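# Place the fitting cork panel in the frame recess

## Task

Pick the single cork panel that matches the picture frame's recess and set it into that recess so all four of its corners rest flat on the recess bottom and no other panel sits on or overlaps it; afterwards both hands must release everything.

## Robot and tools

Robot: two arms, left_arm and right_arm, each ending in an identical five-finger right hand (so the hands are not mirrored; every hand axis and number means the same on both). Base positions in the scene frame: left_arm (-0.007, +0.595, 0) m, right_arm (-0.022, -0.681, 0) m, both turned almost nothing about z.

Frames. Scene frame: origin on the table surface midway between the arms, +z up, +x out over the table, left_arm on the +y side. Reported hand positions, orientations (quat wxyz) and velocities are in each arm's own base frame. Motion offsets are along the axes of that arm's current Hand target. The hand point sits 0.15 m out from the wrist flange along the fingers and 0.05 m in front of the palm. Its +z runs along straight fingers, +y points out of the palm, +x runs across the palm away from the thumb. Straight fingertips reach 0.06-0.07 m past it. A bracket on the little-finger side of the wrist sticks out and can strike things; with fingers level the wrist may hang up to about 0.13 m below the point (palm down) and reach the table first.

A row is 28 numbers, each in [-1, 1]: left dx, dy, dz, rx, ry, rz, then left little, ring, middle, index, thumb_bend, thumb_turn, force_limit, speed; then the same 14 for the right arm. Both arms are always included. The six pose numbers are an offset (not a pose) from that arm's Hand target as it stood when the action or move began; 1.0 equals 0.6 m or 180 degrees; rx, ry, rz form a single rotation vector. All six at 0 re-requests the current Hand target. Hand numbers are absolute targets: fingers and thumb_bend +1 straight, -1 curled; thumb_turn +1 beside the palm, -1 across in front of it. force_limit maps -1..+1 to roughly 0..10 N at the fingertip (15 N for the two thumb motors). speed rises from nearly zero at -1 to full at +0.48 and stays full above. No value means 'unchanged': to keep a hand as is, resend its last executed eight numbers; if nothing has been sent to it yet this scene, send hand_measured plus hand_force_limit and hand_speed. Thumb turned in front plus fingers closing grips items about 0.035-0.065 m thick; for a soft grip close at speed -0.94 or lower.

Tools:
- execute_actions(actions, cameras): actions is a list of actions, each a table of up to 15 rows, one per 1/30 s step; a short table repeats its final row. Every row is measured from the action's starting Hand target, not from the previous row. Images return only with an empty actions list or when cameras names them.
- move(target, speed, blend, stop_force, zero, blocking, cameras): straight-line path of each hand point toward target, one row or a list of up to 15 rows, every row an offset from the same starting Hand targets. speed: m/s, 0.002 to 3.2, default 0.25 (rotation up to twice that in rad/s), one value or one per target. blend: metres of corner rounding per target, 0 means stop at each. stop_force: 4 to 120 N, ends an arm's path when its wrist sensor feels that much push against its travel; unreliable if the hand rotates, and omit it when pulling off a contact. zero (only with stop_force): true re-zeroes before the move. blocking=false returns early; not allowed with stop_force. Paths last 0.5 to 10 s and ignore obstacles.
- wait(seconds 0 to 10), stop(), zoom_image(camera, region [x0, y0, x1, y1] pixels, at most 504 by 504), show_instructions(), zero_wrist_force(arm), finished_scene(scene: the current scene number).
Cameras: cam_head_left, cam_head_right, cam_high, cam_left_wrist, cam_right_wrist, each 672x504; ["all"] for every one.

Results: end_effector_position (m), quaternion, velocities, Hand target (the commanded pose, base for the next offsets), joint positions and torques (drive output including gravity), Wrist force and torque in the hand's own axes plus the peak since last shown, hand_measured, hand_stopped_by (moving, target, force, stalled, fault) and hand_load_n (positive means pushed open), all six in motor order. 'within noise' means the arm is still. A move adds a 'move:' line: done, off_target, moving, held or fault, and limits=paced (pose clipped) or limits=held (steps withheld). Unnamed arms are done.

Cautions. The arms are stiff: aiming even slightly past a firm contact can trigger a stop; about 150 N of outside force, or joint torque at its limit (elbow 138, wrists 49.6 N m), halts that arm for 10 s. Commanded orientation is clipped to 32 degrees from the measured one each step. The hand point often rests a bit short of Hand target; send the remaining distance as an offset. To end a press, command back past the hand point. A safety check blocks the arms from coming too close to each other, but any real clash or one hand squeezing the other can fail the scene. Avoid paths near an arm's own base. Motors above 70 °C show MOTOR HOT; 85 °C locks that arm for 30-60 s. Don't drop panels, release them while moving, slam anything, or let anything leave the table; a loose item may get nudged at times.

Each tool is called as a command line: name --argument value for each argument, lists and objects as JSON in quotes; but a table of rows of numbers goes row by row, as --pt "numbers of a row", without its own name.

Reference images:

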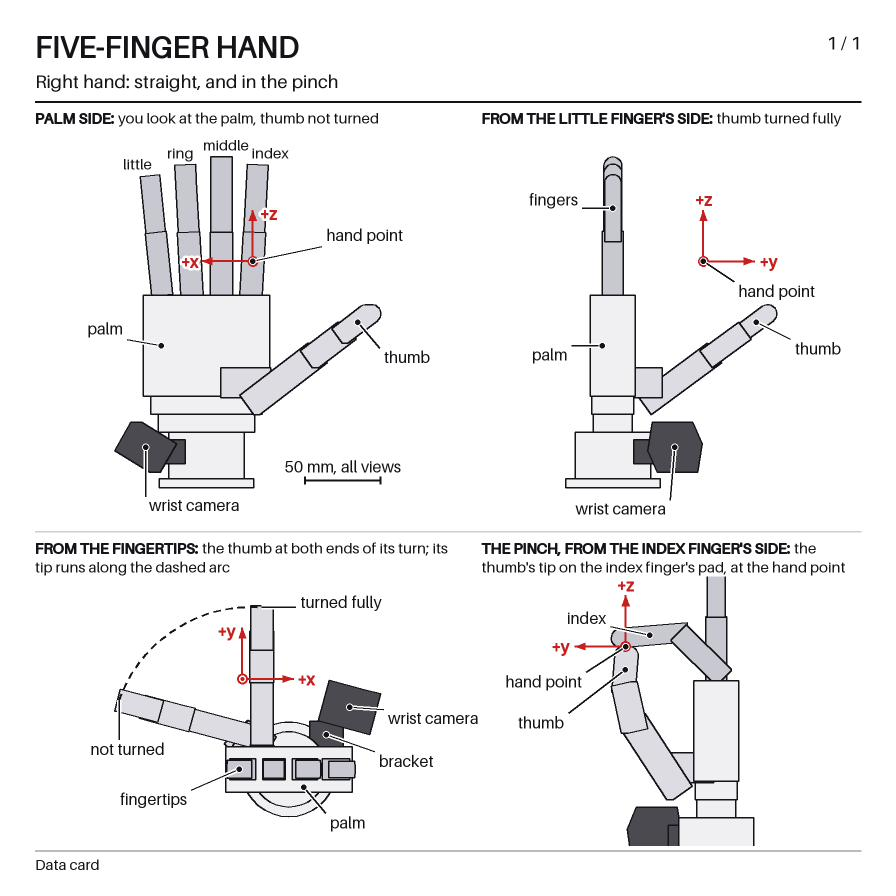

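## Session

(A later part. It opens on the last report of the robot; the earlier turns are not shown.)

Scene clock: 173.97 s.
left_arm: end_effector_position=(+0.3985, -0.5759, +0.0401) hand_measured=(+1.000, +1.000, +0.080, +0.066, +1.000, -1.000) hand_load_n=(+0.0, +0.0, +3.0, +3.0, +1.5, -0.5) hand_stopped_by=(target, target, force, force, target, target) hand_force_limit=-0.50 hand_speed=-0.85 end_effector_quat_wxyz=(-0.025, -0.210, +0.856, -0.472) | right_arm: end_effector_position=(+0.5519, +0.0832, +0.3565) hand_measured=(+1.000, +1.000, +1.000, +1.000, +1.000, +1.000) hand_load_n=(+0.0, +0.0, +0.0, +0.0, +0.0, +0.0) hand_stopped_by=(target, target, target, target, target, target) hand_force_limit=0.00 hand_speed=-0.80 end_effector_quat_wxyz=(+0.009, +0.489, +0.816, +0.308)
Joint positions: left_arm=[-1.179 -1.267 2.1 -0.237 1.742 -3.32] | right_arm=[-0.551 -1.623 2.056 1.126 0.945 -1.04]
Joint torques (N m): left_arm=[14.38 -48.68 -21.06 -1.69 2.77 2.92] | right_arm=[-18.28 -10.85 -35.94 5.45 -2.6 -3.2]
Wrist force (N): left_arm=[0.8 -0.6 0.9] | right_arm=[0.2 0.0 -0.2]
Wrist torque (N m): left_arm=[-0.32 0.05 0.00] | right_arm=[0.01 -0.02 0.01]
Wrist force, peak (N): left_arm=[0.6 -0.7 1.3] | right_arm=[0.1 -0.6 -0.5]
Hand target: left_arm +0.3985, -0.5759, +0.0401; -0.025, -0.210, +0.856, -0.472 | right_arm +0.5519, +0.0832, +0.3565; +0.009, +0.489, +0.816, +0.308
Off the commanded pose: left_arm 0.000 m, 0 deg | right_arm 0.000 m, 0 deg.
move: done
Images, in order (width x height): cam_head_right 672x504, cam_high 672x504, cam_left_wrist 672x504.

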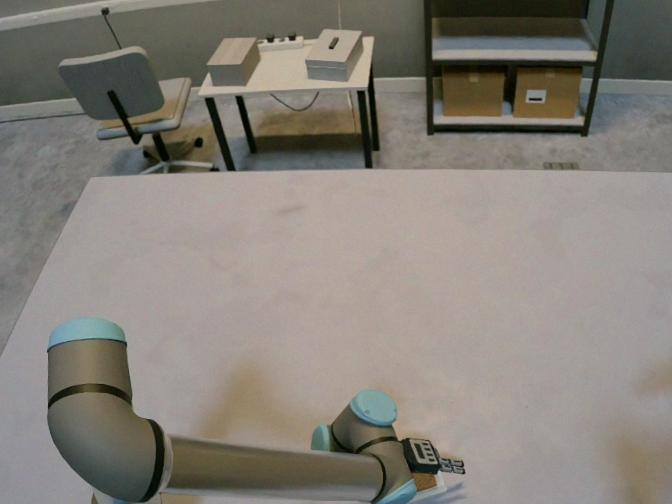

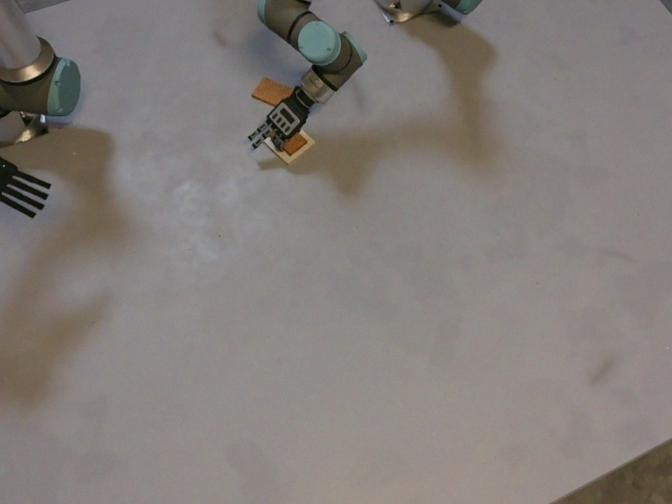

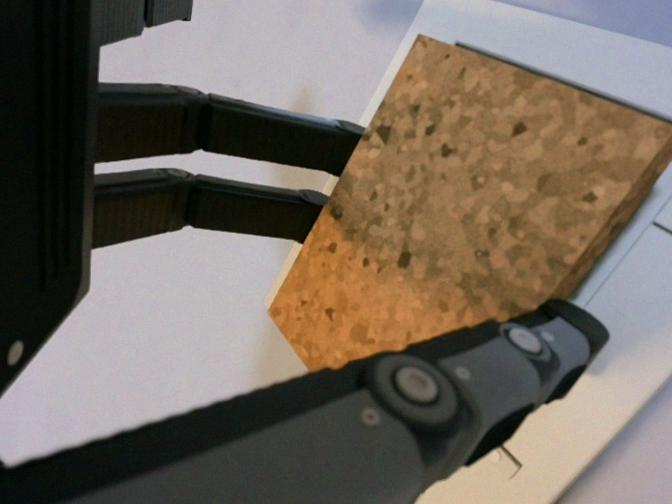

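move --target '[0.0008,0.00135,-0.0016,0.0016,-0.0053,-0.0037,1,1,0.0,0.0,1,-1,-0.5,-0.85,0,0,0,0,0,0,1,1,1,1,1,1,0,-0.8]' --speed 0.03 --cameras '["cam_high","cam_left_wrist","cam_head_right"]'

zoom_image --camera "cam_high" --region '[275, 116, 320, 166]'

zoom_image --camera "cam_left_wrist" --region '[400, 0, 672, 330]'

Scene clock: 221.73 s.
left_arm: end_effector_position=(+0.3976, -0.5749, +0.0401) hand_measured=(+1.000, +1.000, +0.080, +0.066, +1.000, -1.000) hand_load_n=(+0.0, +0.0, +3.5, +3.0, +1.0, -0.5) hand_stopped_by=(target, target, force, force, target, target) hand_force_limit=-0.50 hand_speed=-0.85 end_effector_quat_wxyz=(-0.020, -0.219, +0.854, -0.472) | right_arm: end_effector_position=(+0.5519, +0.0832, +0.3565) hand_measured=(+1.000, +1.000, +1.000, +1.000, +1.000, +1.000) hand_load_n=(+0.0, +0.0, +0.0, +0.0, +0.0, +0.0) hand_stopped_by=(target, target, target, target, target, target) hand_force_limit=0.00 hand_speed=-0.80 end_effector_quat_wxyz=(+0.009, +0.489, +0.816, +0.308)
Joint positions: left_arm=[-1.187 -1.272 2.107 -0.241 1.717 -3.337] | right_arm=[-0.551 -1.623 2.056 1.126 0.945 -1.04]
Joint torques (N m): left_arm=[-12.2 -68.23 -20.55 -1.83 -1.71 -2.51] | right_arm=[-16.72 -11.23 -35.02 5.6 -2.73 -3.14]
Wrist force (N): left_arm=[0.4 -0.7 0.8] | right_arm=[-0.4 -0.4 0.0]
Wrist torque (N m): left_arm=[-0.33 0.10 0.12] | right_arm=[-0.04 0.04 -0.04]
Wrist force, peak (N): left_arm=[0.7 -1.0 1.0] | right_arm=[0.5 -0.9 -0.3]
Hand target: left_arm +0.3976, -0.5749, +0.0401; -0.020, -0.219, +0.854, -0.472 | right_arm +0.5519, +0.0832, +0.3565; +0.009, +0.489, +0.816, +0.308
Off the commanded pose: left_arm 0.000 m, 0 deg | right_arm 0.000 m, 0 deg.
move: done
Images, in order (width x height): cam_head_right 672x504, cam_high 672x504, cam_left_wrist 672x504.

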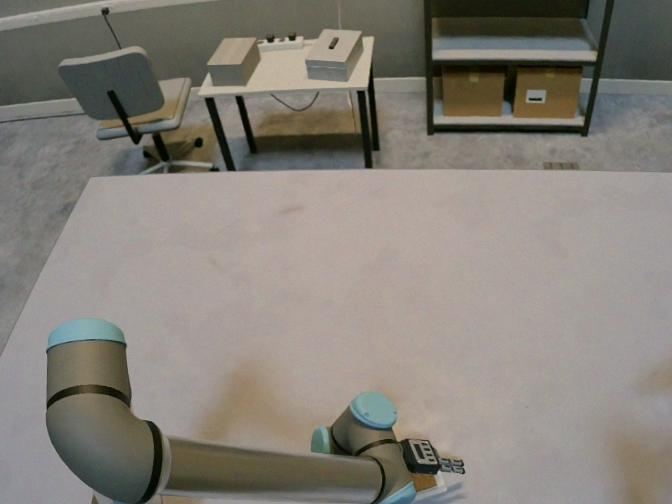

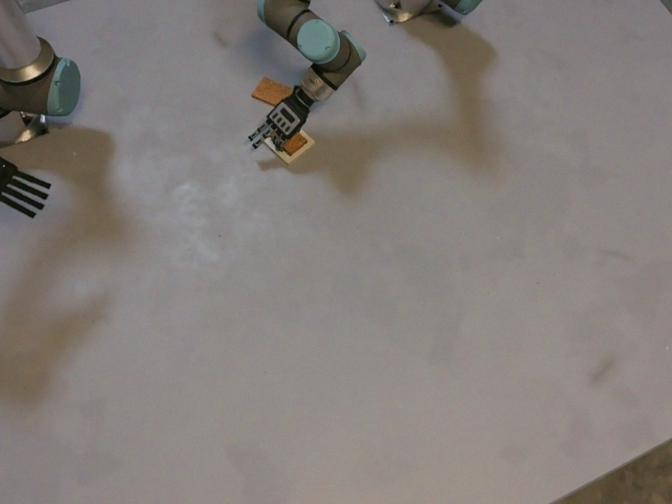

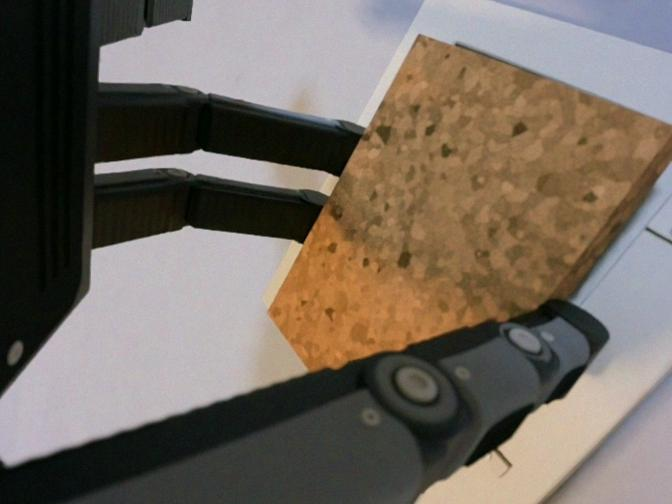

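Scaled by 10.080 from the camera's 672x504 image, which has a finer 960x720 frame.

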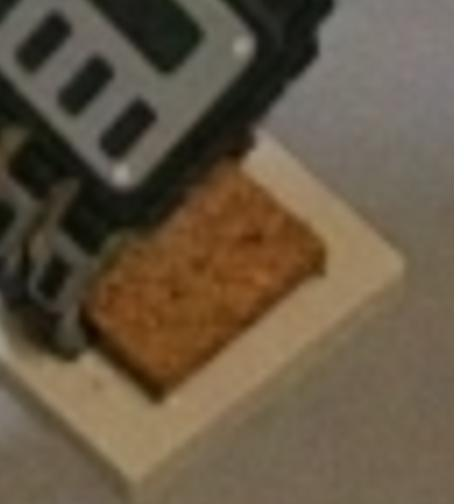

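Scaled by 1.527 from the camera's 672x504 image, which has a finer 960x720 frame.

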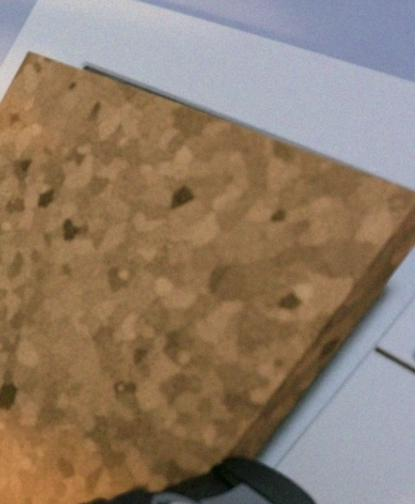

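move --target '[-0.0037,0.0161,0.0112,0,0,0,1,1,0.0,0.0,1,-1,-0.5,-0.85,0,0,0,0,0,0,1,1,1,1,1,1,0,-0.8]' --speed 0.01 --stop_force 4 --cameras '["all"]'

zoom_image --camera "cam_high" --region '[275, 116, 320, 166]'

zoom_image --camera "cam_left_wrist" --region '[336, 0, 672, 252]'

Scene clock: 239.07 s.
left_arm: end_effector_position=(+0.3973, -0.5750, +0.0352) hand_measured=(+1.000, +1.000, +0.080, +0.066, +1.000, -1.000) hand_load_n=(+0.0, +0.0, +3.0, +3.0, +1.5, -0.5) hand_stopped_by=(target, target, force, force, target, target) hand_force_limit=-0.50 hand_speed=-0.85 end_effector_quat_wxyz=(-0.020, -0.219, +0.854, -0.472) | right_arm: end_effector_position=(+0.5519, +0.0832, +0.3565) hand_measured=(+1.000, +1.000, +1.000, +1.000, +1.000, +1.000) hand_load_n=(+0.0, +0.0, +0.0, +0.0, +0.0, +0.0) hand_stopped_by=(target, target, target, target, target, target) hand_force_limit=0.00 hand_speed=-0.80 end_effector_quat_wxyz=(+0.009, +0.489, +0.816, +0.308)
Joint positions: left_arm=[-1.188 -1.265 2.11 -0.251 1.717 -3.337] | right_arm=[-0.551 -1.623 2.056 1.126 0.945 -1.04]
Joint torques (N m): left_arm=[3.17 -66.05 -31.72 4.84 2.22 -0.15] | right_arm=[-18.1 -10.4 -33.7 5.64 -2.69 -3.2]
Wrist force (N): left_arm=[1.0 -3.8 -1.9] | right_arm=[0.0 -0.2 -0.3]
Wrist torque (N m): left_arm=[-0.45 0.05 0.14] | right_arm=[-0.01 0.00 -0.01]
Wrist force, peak (N): left_arm=[1.5 -8.6 -6.6] | right_arm=[-0.2 -0.5 -0.6]
Hand target: left_arm +0.3974, -0.5750, +0.0352; -0.020, -0.219, +0.854, -0.472 (not the last commanded pose) | right_arm +0.5519, +0.0832, +0.3565; +0.009, +0.489, +0.816, +0.308
Off the commanded pose: left_arm 0.007 m, 0 deg | right_arm 0.000 m, 0 deg.
move: contact (left_arm)

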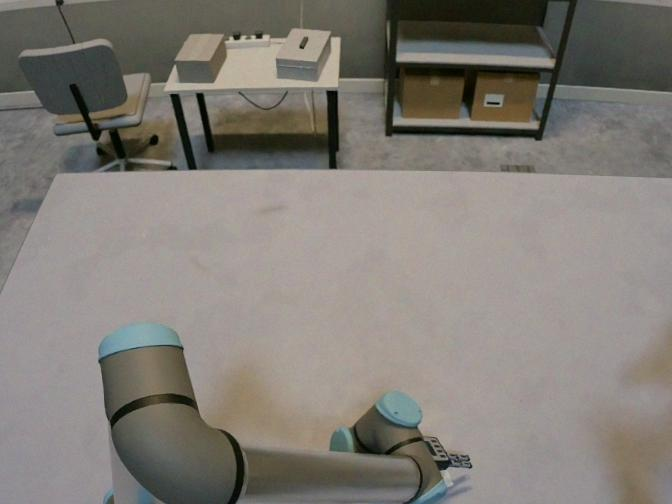

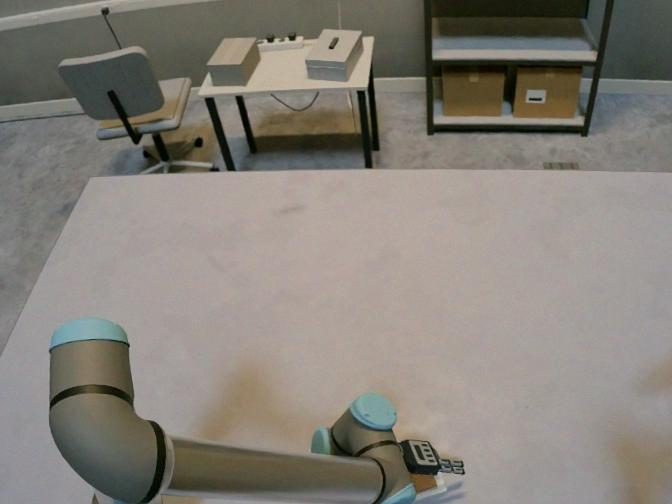

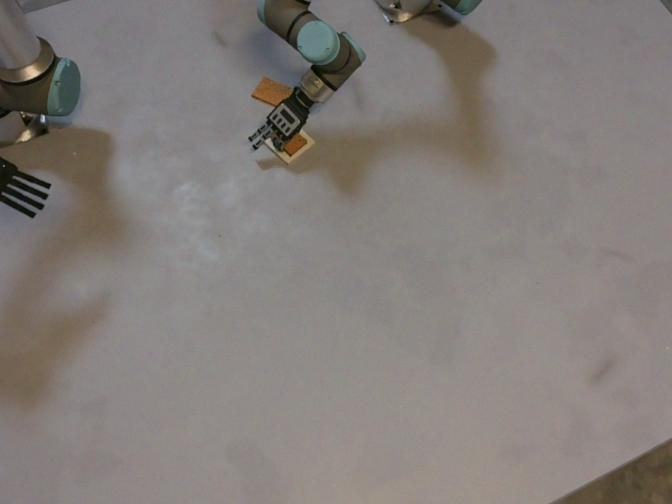

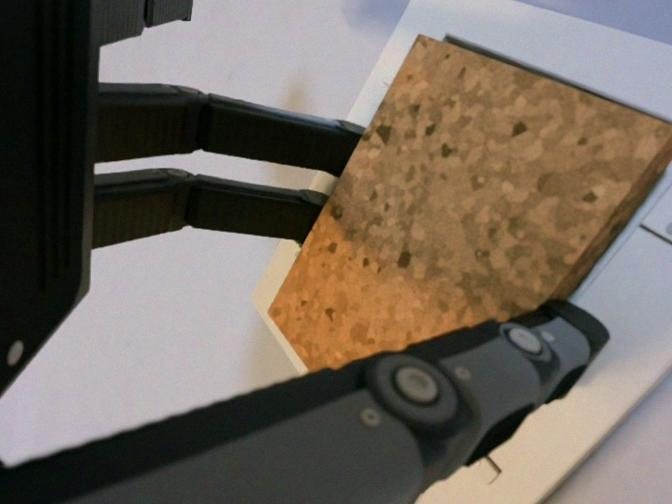

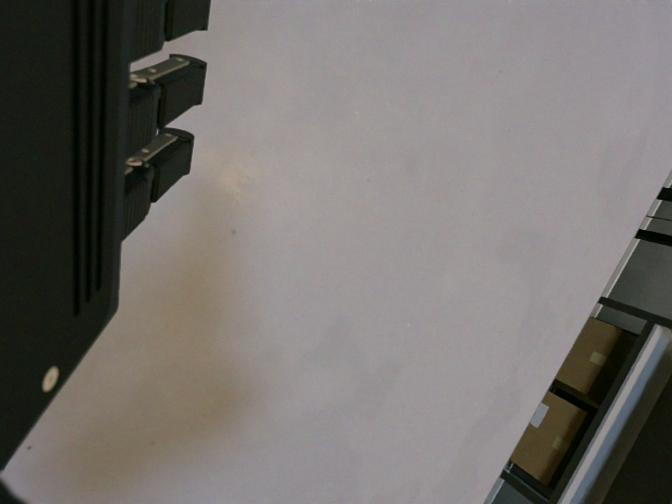

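Scaled by 10.080 from the camera's 672x504 image, which has a finer 960x720 frame.

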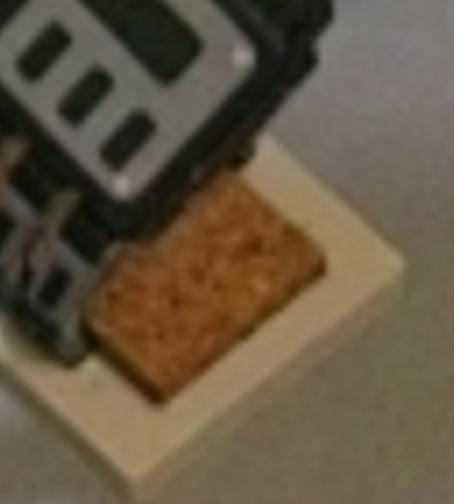

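Scaled by 1.500 from the camera's 672x504 image, which has a finer 960x720 frame.

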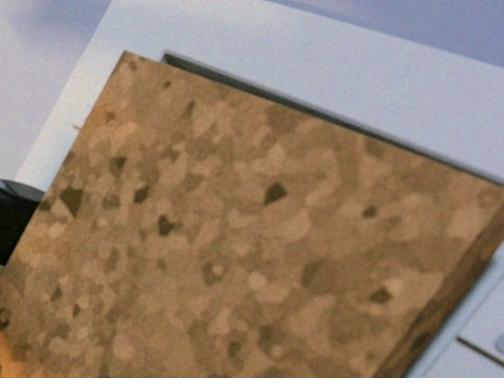

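move --target '[0,0,0,0,0,0,1,1,0.25,0.25,1,-1,-0.5,-0.6,0,0,0,0,0,0,1,1,1,1,1,1,0,-0.8]' --cameras '["cam_high","cam_left_wrist"]'

zoom_image --camera "cam_high" --region '[275, 116, 320, 166]'

zoom_image --camera "cam_left_wrist" --region '[336, 0, 672, 252]'

Scene clock: 249.80 s.
left_arm: end_effector_position=(+0.3974, -0.5750, +0.0352) hand_measured=(+1.000, +1.000, +0.250, +0.250, +1.000, -1.000) hand_load_n=(+0.0, +0.0, +0.0, -1.0, +0.0, -0.5) hand_stopped_by=(target, target, target, target, target, target) hand_force_limit=-0.50 hand_speed=-0.60 end_effector_quat_wxyz=(-0.020, -0.219, +0.854, -0.472) | right_arm: end_effector_position=(+0.5519, +0.0832, +0.3565) hand_measured=(+1.000, +1.000, +1.000, +1.000, +1.000, +1.000) hand_load_n=(+0.0, +0.0, +0.0, +0.0, +0.0, +0.0) hand_stopped_by=(target, target, target, target, target, target) hand_force_limit=0.00 hand_speed=-0.80 end_effector_quat_wxyz=(+0.009, +0.489, +0.816, +0.308)
Joint positions: left_arm=[-1.188 -1.265 2.11 -0.251 1.717 -3.337] | right_arm=[-0.551 -1.623 2.056 1.126 0.945 -1.04]
Joint torques (N m): left_arm=[11.96 -58.75 -28.09 3.52 2.12 1.65] | right_arm=[-16.71 -12.32 -33.03 5.63 -2.54 -3.17]
Wrist force (N): left_arm=[1.8 -4.2 -3.1] | right_arm=[-0.2 0.2 -0.2]
Wrist torque (N m): left_arm=[-0.33 0.07 0.13] | right_arm=[0.05 0.03 -0.02]
Wrist force, peak (N): left_arm=[2.9 -6.7 -6.6] | right_arm=[-0.1 -0.2 -0.9]
Hand target: left_arm +0.3974, -0.5750, +0.0352; -0.020, -0.219, +0.854, -0.472 | right_arm +0.5519, +0.0832, +0.3565; +0.009, +0.489, +0.816, +0.308
Off the commanded pose: left_arm 0.000 m, 0 deg | right_arm 0.000 m, 0 deg.
move: done
Images, in order (width x height): cam_high 672x504, cam_left_wrist 672x504.

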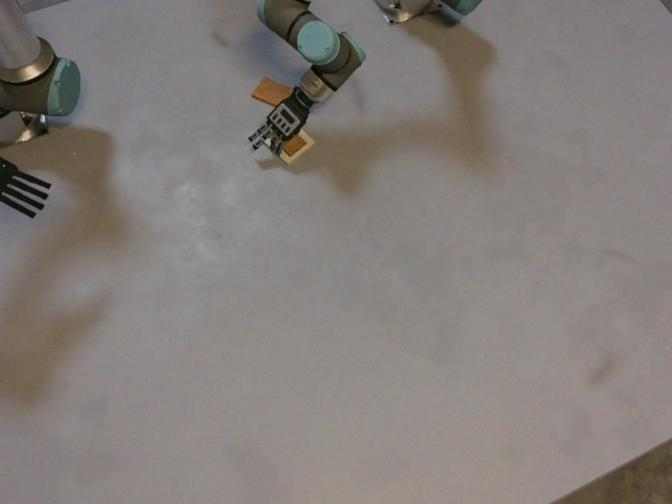

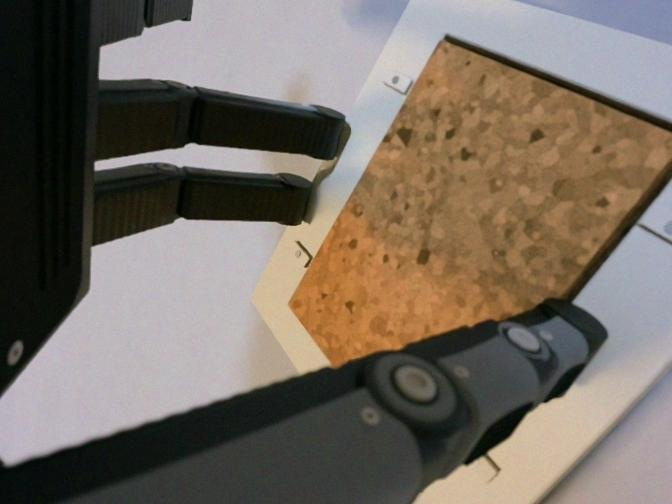

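Scaled by 10.080 from the camera's 672x504 image, which has a finer 960x720 frame.

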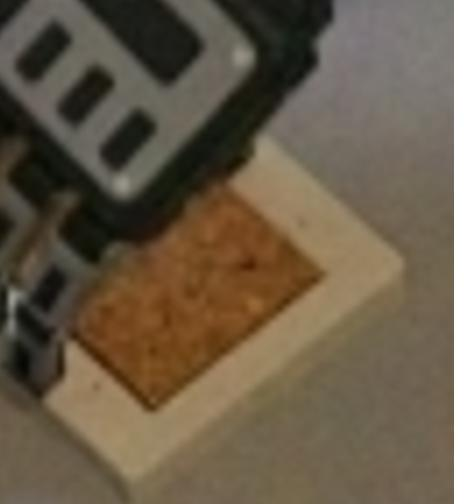

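Scaled by 1.500 from the camera's 672x504 image, which has a finer 960x720 frame.

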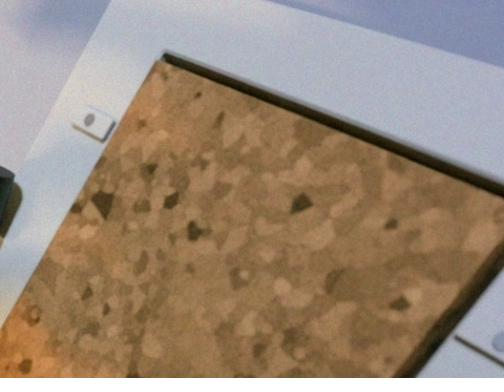

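move --pt "0.012 -0.04 -0.0277 0 0 0 1 1 0.25 0.25 1 -1 -0.5 -0.6 0 0 0 0 0 0 1 1 1 1 1 1 0 -0.8" --pt "0.0402 -0.133 -0.0923 0 0 0 1 1 0.25 0.25 1 -1 -0.5 -0.6 0 0 0 0 0 0 1 1 1 1 1 1 0 -0.8" --speed '[0.04,0.15]' --blend '[0.01,0]' --cameras '["cam_high","cam_left_wrist"]'

zoom_image --camera "cam_high" --region '[275, 116, 320, 166]'

zoom_image --camera "cam_left_wrist" --region '[250, 50, 672, 400]'

Scene clock: 257.20 s.
left_arm: end_effector_position=(+0.3974, -0.5750, +0.1351) hand_measured=(+1.000, +1.000, +0.250, +0.250, +1.000, -1.000) hand_load_n=(+0.0, +0.0, +0.0, +0.0, +0.0, +0.0) hand_stopped_by=(target, target, target, target, target, target) hand_force_limit=-0.50 hand_speed=-0.60 end_effector_quat_wxyz=(-0.020, -0.219, +0.854, -0.472) | right_arm: end_effector_position=(+0.5519, +0.0832, +0.3565) hand_measured=(+1.000, +1.000, +1.000, +1.000, +1.000, +1.000) hand_load_n=(+0.0, +0.0, +0.0, +0.0, +0.0, +0.0) hand_stopped_by=(target, target, target, target, target, target) hand_force_limit=0.00 hand_speed=-0.80 end_effector_quat_wxyz=(+0.009, +0.489, +0.816, +0.308)
Joint positions: left_arm=[-1.188 -1.392 2.042 -0.056 1.717 -3.337] | right_arm=[-0.551 -1.623 2.056 1.126 0.945 -1.04]
Joint torques (N m): left_arm=[-15.18 -61.8 -39.76 4.8 -1.81 -0.45] | right_arm=[-17.41 -12 -31.9 5.54 -2.53 -3.12]
Wrist force (N): left_arm=[1.2 0.1 1.2] | right_arm=[-0.2 0.0 0.0]
Wrist torque (N m): left_arm=[-0.23 0.00 0.16] | right_arm=[0.01 0.03 -0.02]
Wrist force, peak (N): left_arm=[2.2 -4.6 -3.3] | right_arm=[0.6 -0.2 -0.7]
Hand target: left_arm +0.3974, -0.5750, +0.1352; -0.020, -0.219, +0.854, -0.472 | right_arm +0.5519, +0.0832, +0.3565; +0.009, +0.489, +0.816, +0.308
Off the commanded pose: left_arm 0.000 m, 0 deg | right_arm 0.000 m, 0 deg.
move: done
Images, in order (width x height): cam_high 672x504, cam_left_wrist 672x504.

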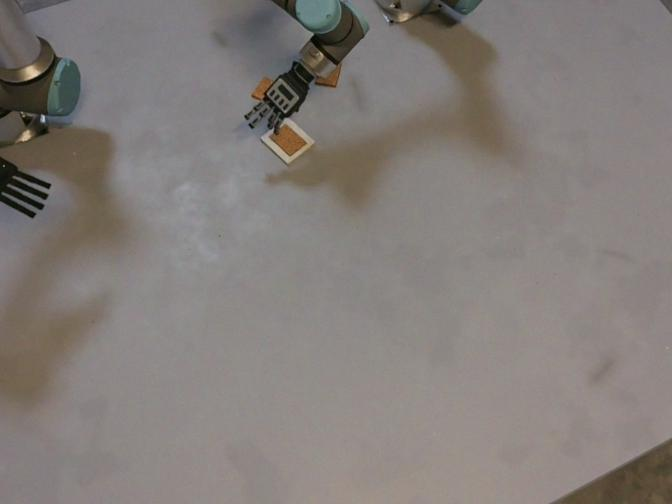

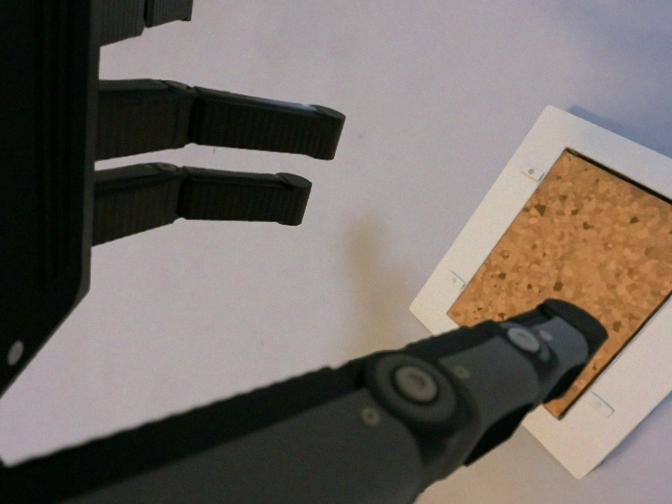

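Scaled by 10.080 from the camera's 672x504 image, which has a finer 960x720 frame.

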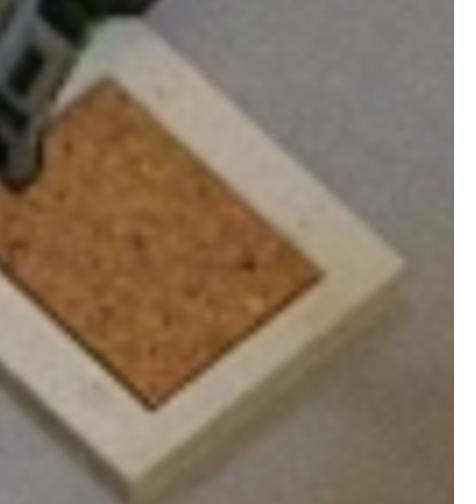

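Scaled by 1.194 from the camera's 672x504 image, which has a finer 960x720 frame.

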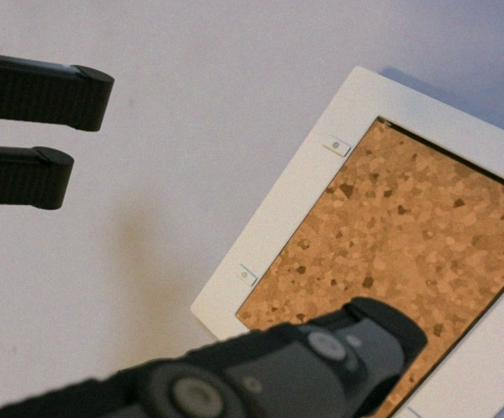

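move --target '[-0.047,0.061,-0.109,0,0,0,1,1,1,1,1,1,-0.5,0,0,0,0,0,0,0,1,1,1,1,1,1,0,-0.8]' --speed 0.2 --cameras '["cam_high","cam_left_wrist"]'

zoom_image --camera "cam_high" --region '[258, 113, 318, 168]'

zoom_image --camera "cam_left_wrist" --region '[372, 50, 672, 400]'

Scene clock: 262.73 s.
left_arm: end_effector_position=(+0.3973, -0.4950, +0.1355) hand_measured=(+1.000, +1.000, +1.000, +1.000, +1.000, +1.000) hand_load_n=(+0.0, +0.0, +0.0, +0.0, +0.0, +0.0) hand_stopped_by=(target, target, target, target, target, target) hand_force_limit=-0.50 hand_speed=0.00 end_effector_quat_wxyz=(-0.020, -0.219, +0.854, -0.472) | right_arm: end_effector_position=(+0.5519, +0.0832, +0.3565) hand_measured=(+1.000, +1.000, +1.000, +1.000, +1.000, +1.000) hand_load_n=(+0.0, +0.0, -0.5, +0.0, +0.0, +0.0) hand_stopped_by=(target, target, target, target, target, target) hand_force_limit=0.00 hand_speed=-0.80 end_effector_quat_wxyz=(+0.009, +0.489, +0.816, +0.308)
Joint positions: left_arm=[-1.118 -1.482 2.149 -0.066 1.774 -3.298] | right_arm=[-0.551 -1.623 2.056 1.126 0.945 -1.04]
Joint torques (N m): left_arm=[15.36 -55.02 -25.6 4.52 3.03 3.02] | right_arm=[-16.63 -11.76 -31 5.53 -2.43 -3.21]
Wrist force (N): left_arm=[0.4 0.0 1.2] | right_arm=[0.4 0.0 -0.4]
Wrist torque (N m): left_arm=[-0.19 0.18 -0.05] | right_arm=[0.03 -0.06 0.01]
Wrist force, peak (N): left_arm=[1.4 -0.5 2.0] | right_arm=[0.4 -0.6 -0.5]
Hand target: left_arm +0.3973, -0.4949, +0.1355; -0.020, -0.219, +0.854, -0.472 | right_arm +0.5519, +0.0832, +0.3565; +0.009, +0.489, +0.816, +0.308
Off the commanded pose: left_arm 0.000 m, 0 deg | right_arm 0.000 m, 0 deg.
move: done
Images, in order (width x height): cam_high 672x504, cam_left_wrist 672x504.

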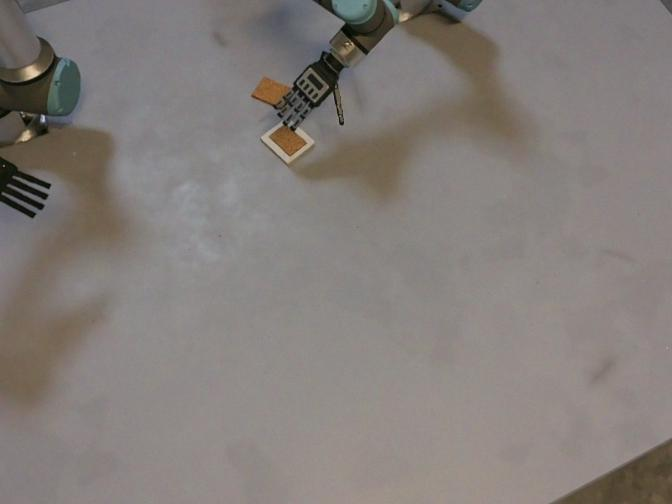

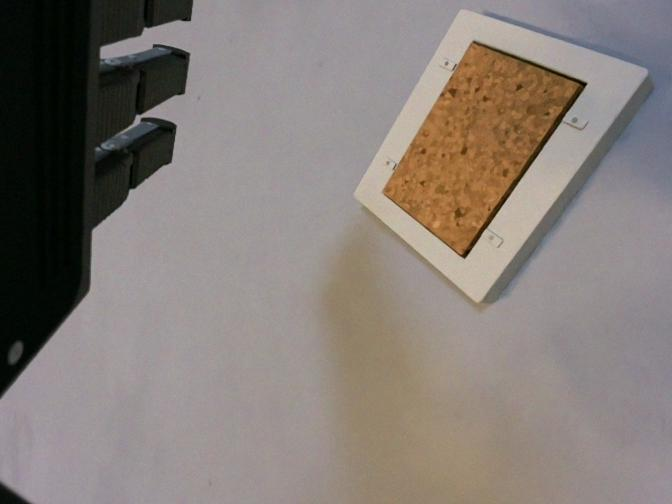

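Scaled by 8.400 from the camera's 672x504 image, which has a finer 960x720 frame.

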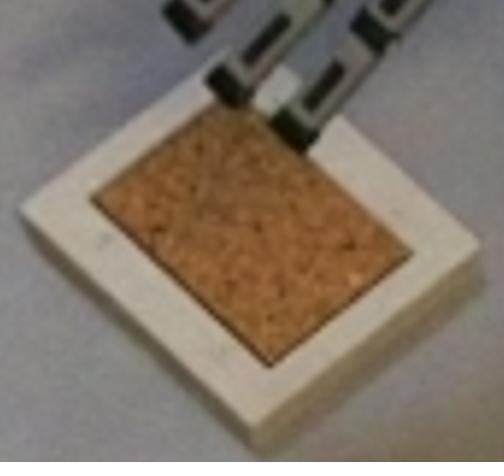

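Scaled by 1.440 from the camera's 672x504 image, which has a finer 960x720 frame.

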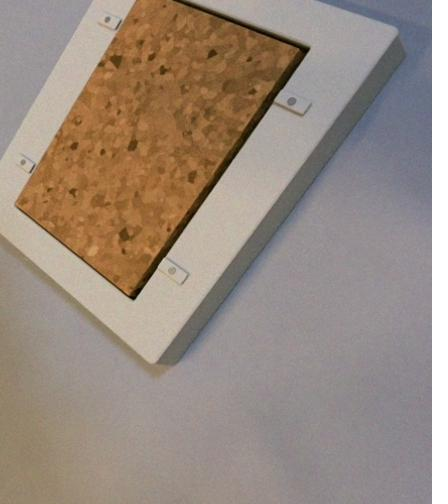

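zoom_image --camera "cam_left_wrist" --region '[430, 0, 640, 160]'

zoom_image --camera "cam_left_wrist" --region '[350, 120, 530, 300]'

Scaled by 2.400 from the camera's 672x504 image, which has a finer 960x720 frame.

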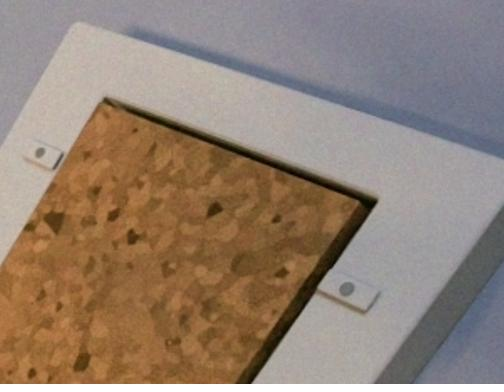

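Scaled by 2.800 from the camera's 672x504 image, which has a finer 960x720 frame.

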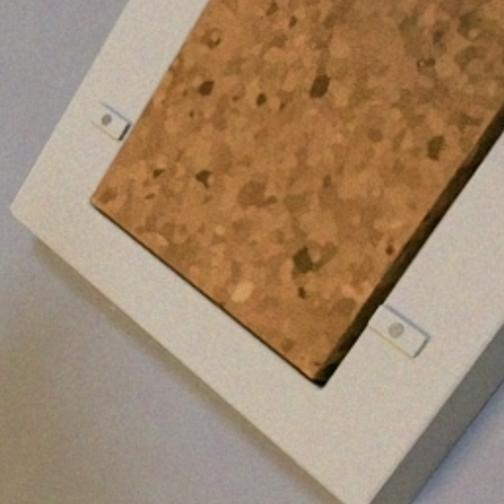

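move --target '[0.0143,0.0665,0.153,0,0,0,1,1,0.07,0.07,1,1,-0.5,0,0,0,0,0,0,0,1,1,1,1,1,1,0,-0.8]' --speed 0.2 --cameras '["cam_high","cam_left_wrist"]'

zoom_image --camera "cam_high" --region '[258, 113, 318, 168]'

Scene clock: 289.33 s.
left_arm: end_effector_position=(+0.3896, -0.5544, +0.0550) hand_measured=(+1.000, +1.000, +0.070, +0.070, +1.000, +1.000) hand_load_n=(+0.0, +0.0, +0.0, +0.0, +0.0, +0.0) hand_stopped_by=(target, target, target, target, target, target) hand_force_limit=-0.50 hand_speed=0.00 end_effector_quat_wxyz=(-0.020, -0.219, +0.854, -0.472) | right_arm: end_effector_position=(+0.5519, +0.0832, +0.3565) hand_measured=(+1.000, +1.000, +1.000, +1.000, +1.000, +1.000) hand_load_n=(+0.0, +0.0, +0.0, +0.0, +0.0, +0.0) hand_stopped_by=(target, target, target, target, target, target) hand_force_limit=0.00 hand_speed=-0.80 end_effector_quat_wxyz=(+0.009, +0.489, +0.816, +0.308)
Joint positions: left_arm=[-1.187 -1.322 2.139 -0.224 1.718 -3.337] | right_arm=[-0.551 -1.623 2.056 1.126 0.945 -1.04]
Joint torques (N m): left_arm=[-15.07 -43.87 -33.64 -1.83 -1.92 -1.93] | right_arm=[-16.77 -11.47 -30.16 5.47 -2.5 -3.12]
Wrist force (N): left_arm=[0.5 -0.9 0.7] | right_arm=[0.1 -0.6 -0.3]
Wrist torque (N m): left_arm=[-0.34 0.13 0.06] | right_arm=[-0.06 -0.01 -0.01]
Wrist force, peak (N): left_arm=[1.1 0.2 1.9] | right_arm=[-0.1 -0.8 -0.2]
Hand target: left_arm +0.3896, -0.5545, +0.0549; -0.020, -0.219, +0.854, -0.472 | right_arm +0.5519, +0.0832, +0.3565; +0.009, +0.489, +0.816, +0.308
Off the commanded pose: left_arm 0.000 m, 0 deg | right_arm 0.000 m, 0 deg.
move: done
Images, in order (width x height): cam_high 672x504, cam_left_wrist 672x504.

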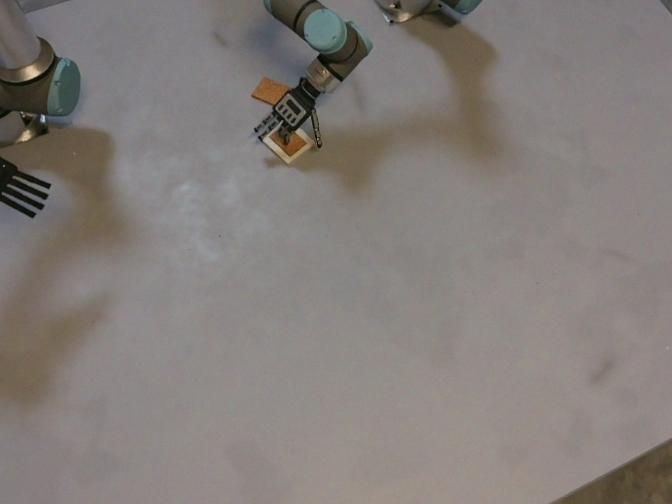

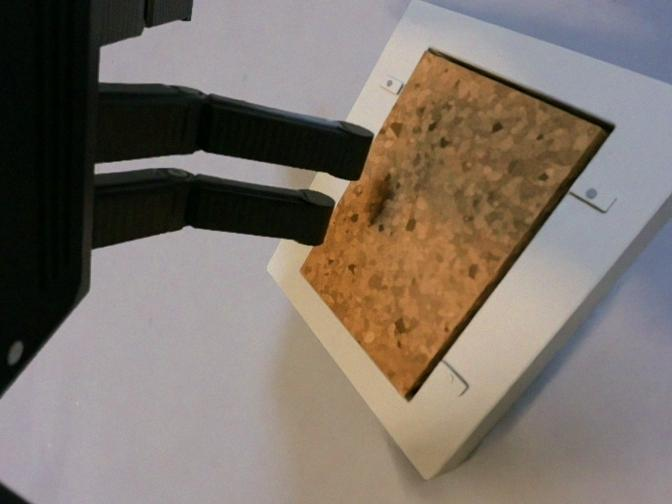

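Scaled by 8.400 from the camera's 672x504 image, which has a finer 960x720 frame.

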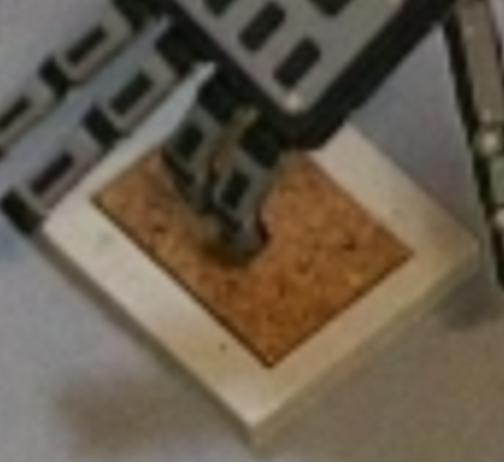

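move --target '[-0.01205,0.03985,0.0277,0,0,0,1,1,0.07,0.07,1,1,-0.5,0,0,0,0,0,0,0,1,1,1,1,1,1,0,-0.8]' --speed 0.02 --stop_force 5 --cameras '["cam_left_wrist"]'

move --target '[0.02,-0.0665,-0.0462,0,0,0,1,1,0.07,0.07,1,1,-0.5,0,0,0,0,0,0,0,1,1,1,1,1,1,0,-0.8]' --speed 0.15 --cameras '["cam_left_wrist"]'

Scene clock: 295.60 s.
left_arm: end_effector_position=(+0.3896, -0.5545, +0.0367) hand_measured=(+1.000, +1.000, +0.070, +0.070, +1.000, +1.000) hand_load_n=(+0.0, +0.0, +0.0, -0.5, +0.0, +0.0) hand_stopped_by=(target, target, target, target, target, target) hand_force_limit=-0.50 hand_speed=0.00 end_effector_quat_wxyz=(-0.020, -0.219, +0.854, -0.472) | right_arm: end_effector_position=(+0.5519, +0.0832, +0.3565) hand_measured=(+1.000, +1.000, +1.000, +1.000, +1.000, +1.000) hand_load_n=(+0.0, +0.0, +0.0, +0.0, +0.0, +0.0) hand_stopped_by=(target, target, target, target, target, target) hand_force_limit=0.00 hand_speed=-0.80 end_effector_quat_wxyz=(+0.009, +0.489, +0.816, +0.308)
Joint positions: left_arm=[-1.187 -1.295 2.149 -0.26 1.717 -3.337] | right_arm=[-0.551 -1.623 2.056 1.126 0.945 -1.04]
Joint torques (N m): left_arm=[-10.87 -61.76 -30.69 5.23 -2.02 -1.82] | right_arm=[-16.63 -12.57 -28.53 5.59 -2.61 -3.19]
Wrist force (N): left_arm=[1.5 -4.6 -2.3] | right_arm=[-0.3 -0.1 -0.6]
Wrist torque (N m): left_arm=[-0.20 0.10 0.13] | right_arm=[0.02 0.04 -0.02]
Wrist force, peak (N): left_arm=[4.6 -12.6 -9.6] | right_arm=[0.0 -0.4 -0.8]
Hand target: left_arm +0.3896, -0.5545, +0.0367; -0.020, -0.219, +0.854, -0.472 (not the last commanded pose) | right_arm +0.5519, +0.0832, +0.3565; +0.009, +0.489, +0.816, +0.308
Off the commanded pose: left_arm 0.012 m, 0 deg | right_arm 0.000 m, 0 deg.
move: contact (left_arm)
Images, in order (width x height): cam_left_wrist 672x504.

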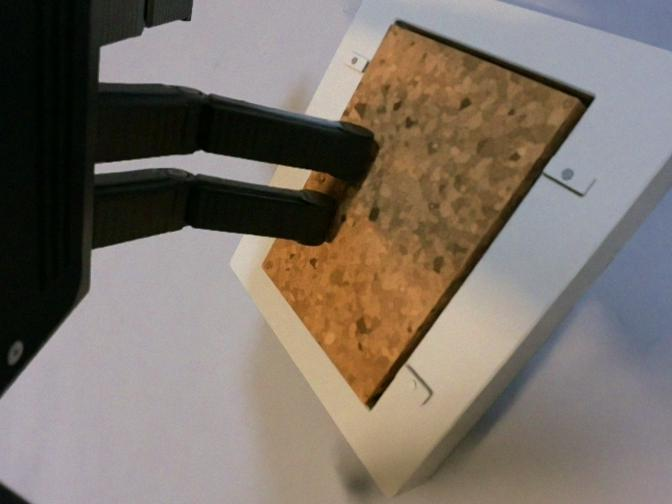

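Scene clock: 296.60 s.
left_arm: end_effector_position=(+0.3897, -0.5545, +0.0865) hand_measured=(+1.000, +1.000, +0.070, +0.070, +1.000, +1.000) hand_load_n=(+0.5, +0.0, +0.0, +0.0, +0.0, -0.5) hand_stopped_by=(target, target, target, target, target, target) hand_force_limit=-0.50 hand_speed=0.00 end_effector_quat_wxyz=(-0.020, -0.219, +0.854, -0.472) | right_arm: end_effector_position=(+0.5519, +0.0832, +0.3565) hand_measured=(+1.000, +1.000, +1.000, +1.000, +1.000, +1.000) hand_load_n=(+0.0, +0.0, +0.0, +0.0, +0.0, +0.0) hand_stopped_by=(target, target, target, target, target, target) hand_force_limit=0.00 hand_speed=-0.80 end_effector_quat_wxyz=(+0.009, +0.489, +0.816, +0.308)
Joint positions: left_arm=[-1.187 -1.364 2.118 -0.16 1.718 -3.337] | right_arm=[-0.551 -1.623 2.056 1.126 0.945 -1.04]
Joint torques (N m): left_arm=[13.25 -64.39 -36.39 4.49 2.62 2.06] | right_arm=[-16.62 -12.36 -28.52 5.33 -2.31 -3.03]
Wrist force (N): left_arm=[0.6 -0.7 1.2] | right_arm=[0.0 -0.3 -0.5]
Wrist torque (N m): left_arm=[-0.33 0.08 0.10] | right_arm=[-0.01 0.01 -0.02]
Wrist force, peak (N): left_arm=[1.9 -4.6 -2.4] | right_arm=[0.0 -0.7 -0.8]
Hand target: left_arm +0.3897, -0.5545, +0.0867; -0.020, -0.219, +0.854, -0.472 | right_arm +0.5519, +0.0832, +0.3565; +0.009, +0.489, +0.816, +0.308
Off the commanded pose: left_arm 0.000 m, 0 deg | right_arm 0.000 m, 0 deg.
move: done
Images, in order (width x height): cam_left_wrist 672x504.

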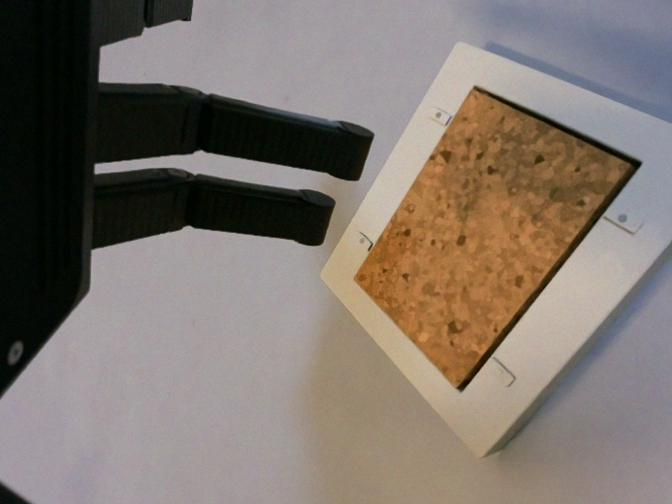

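finished_scene --scene 2

The scene is finished: the task was done.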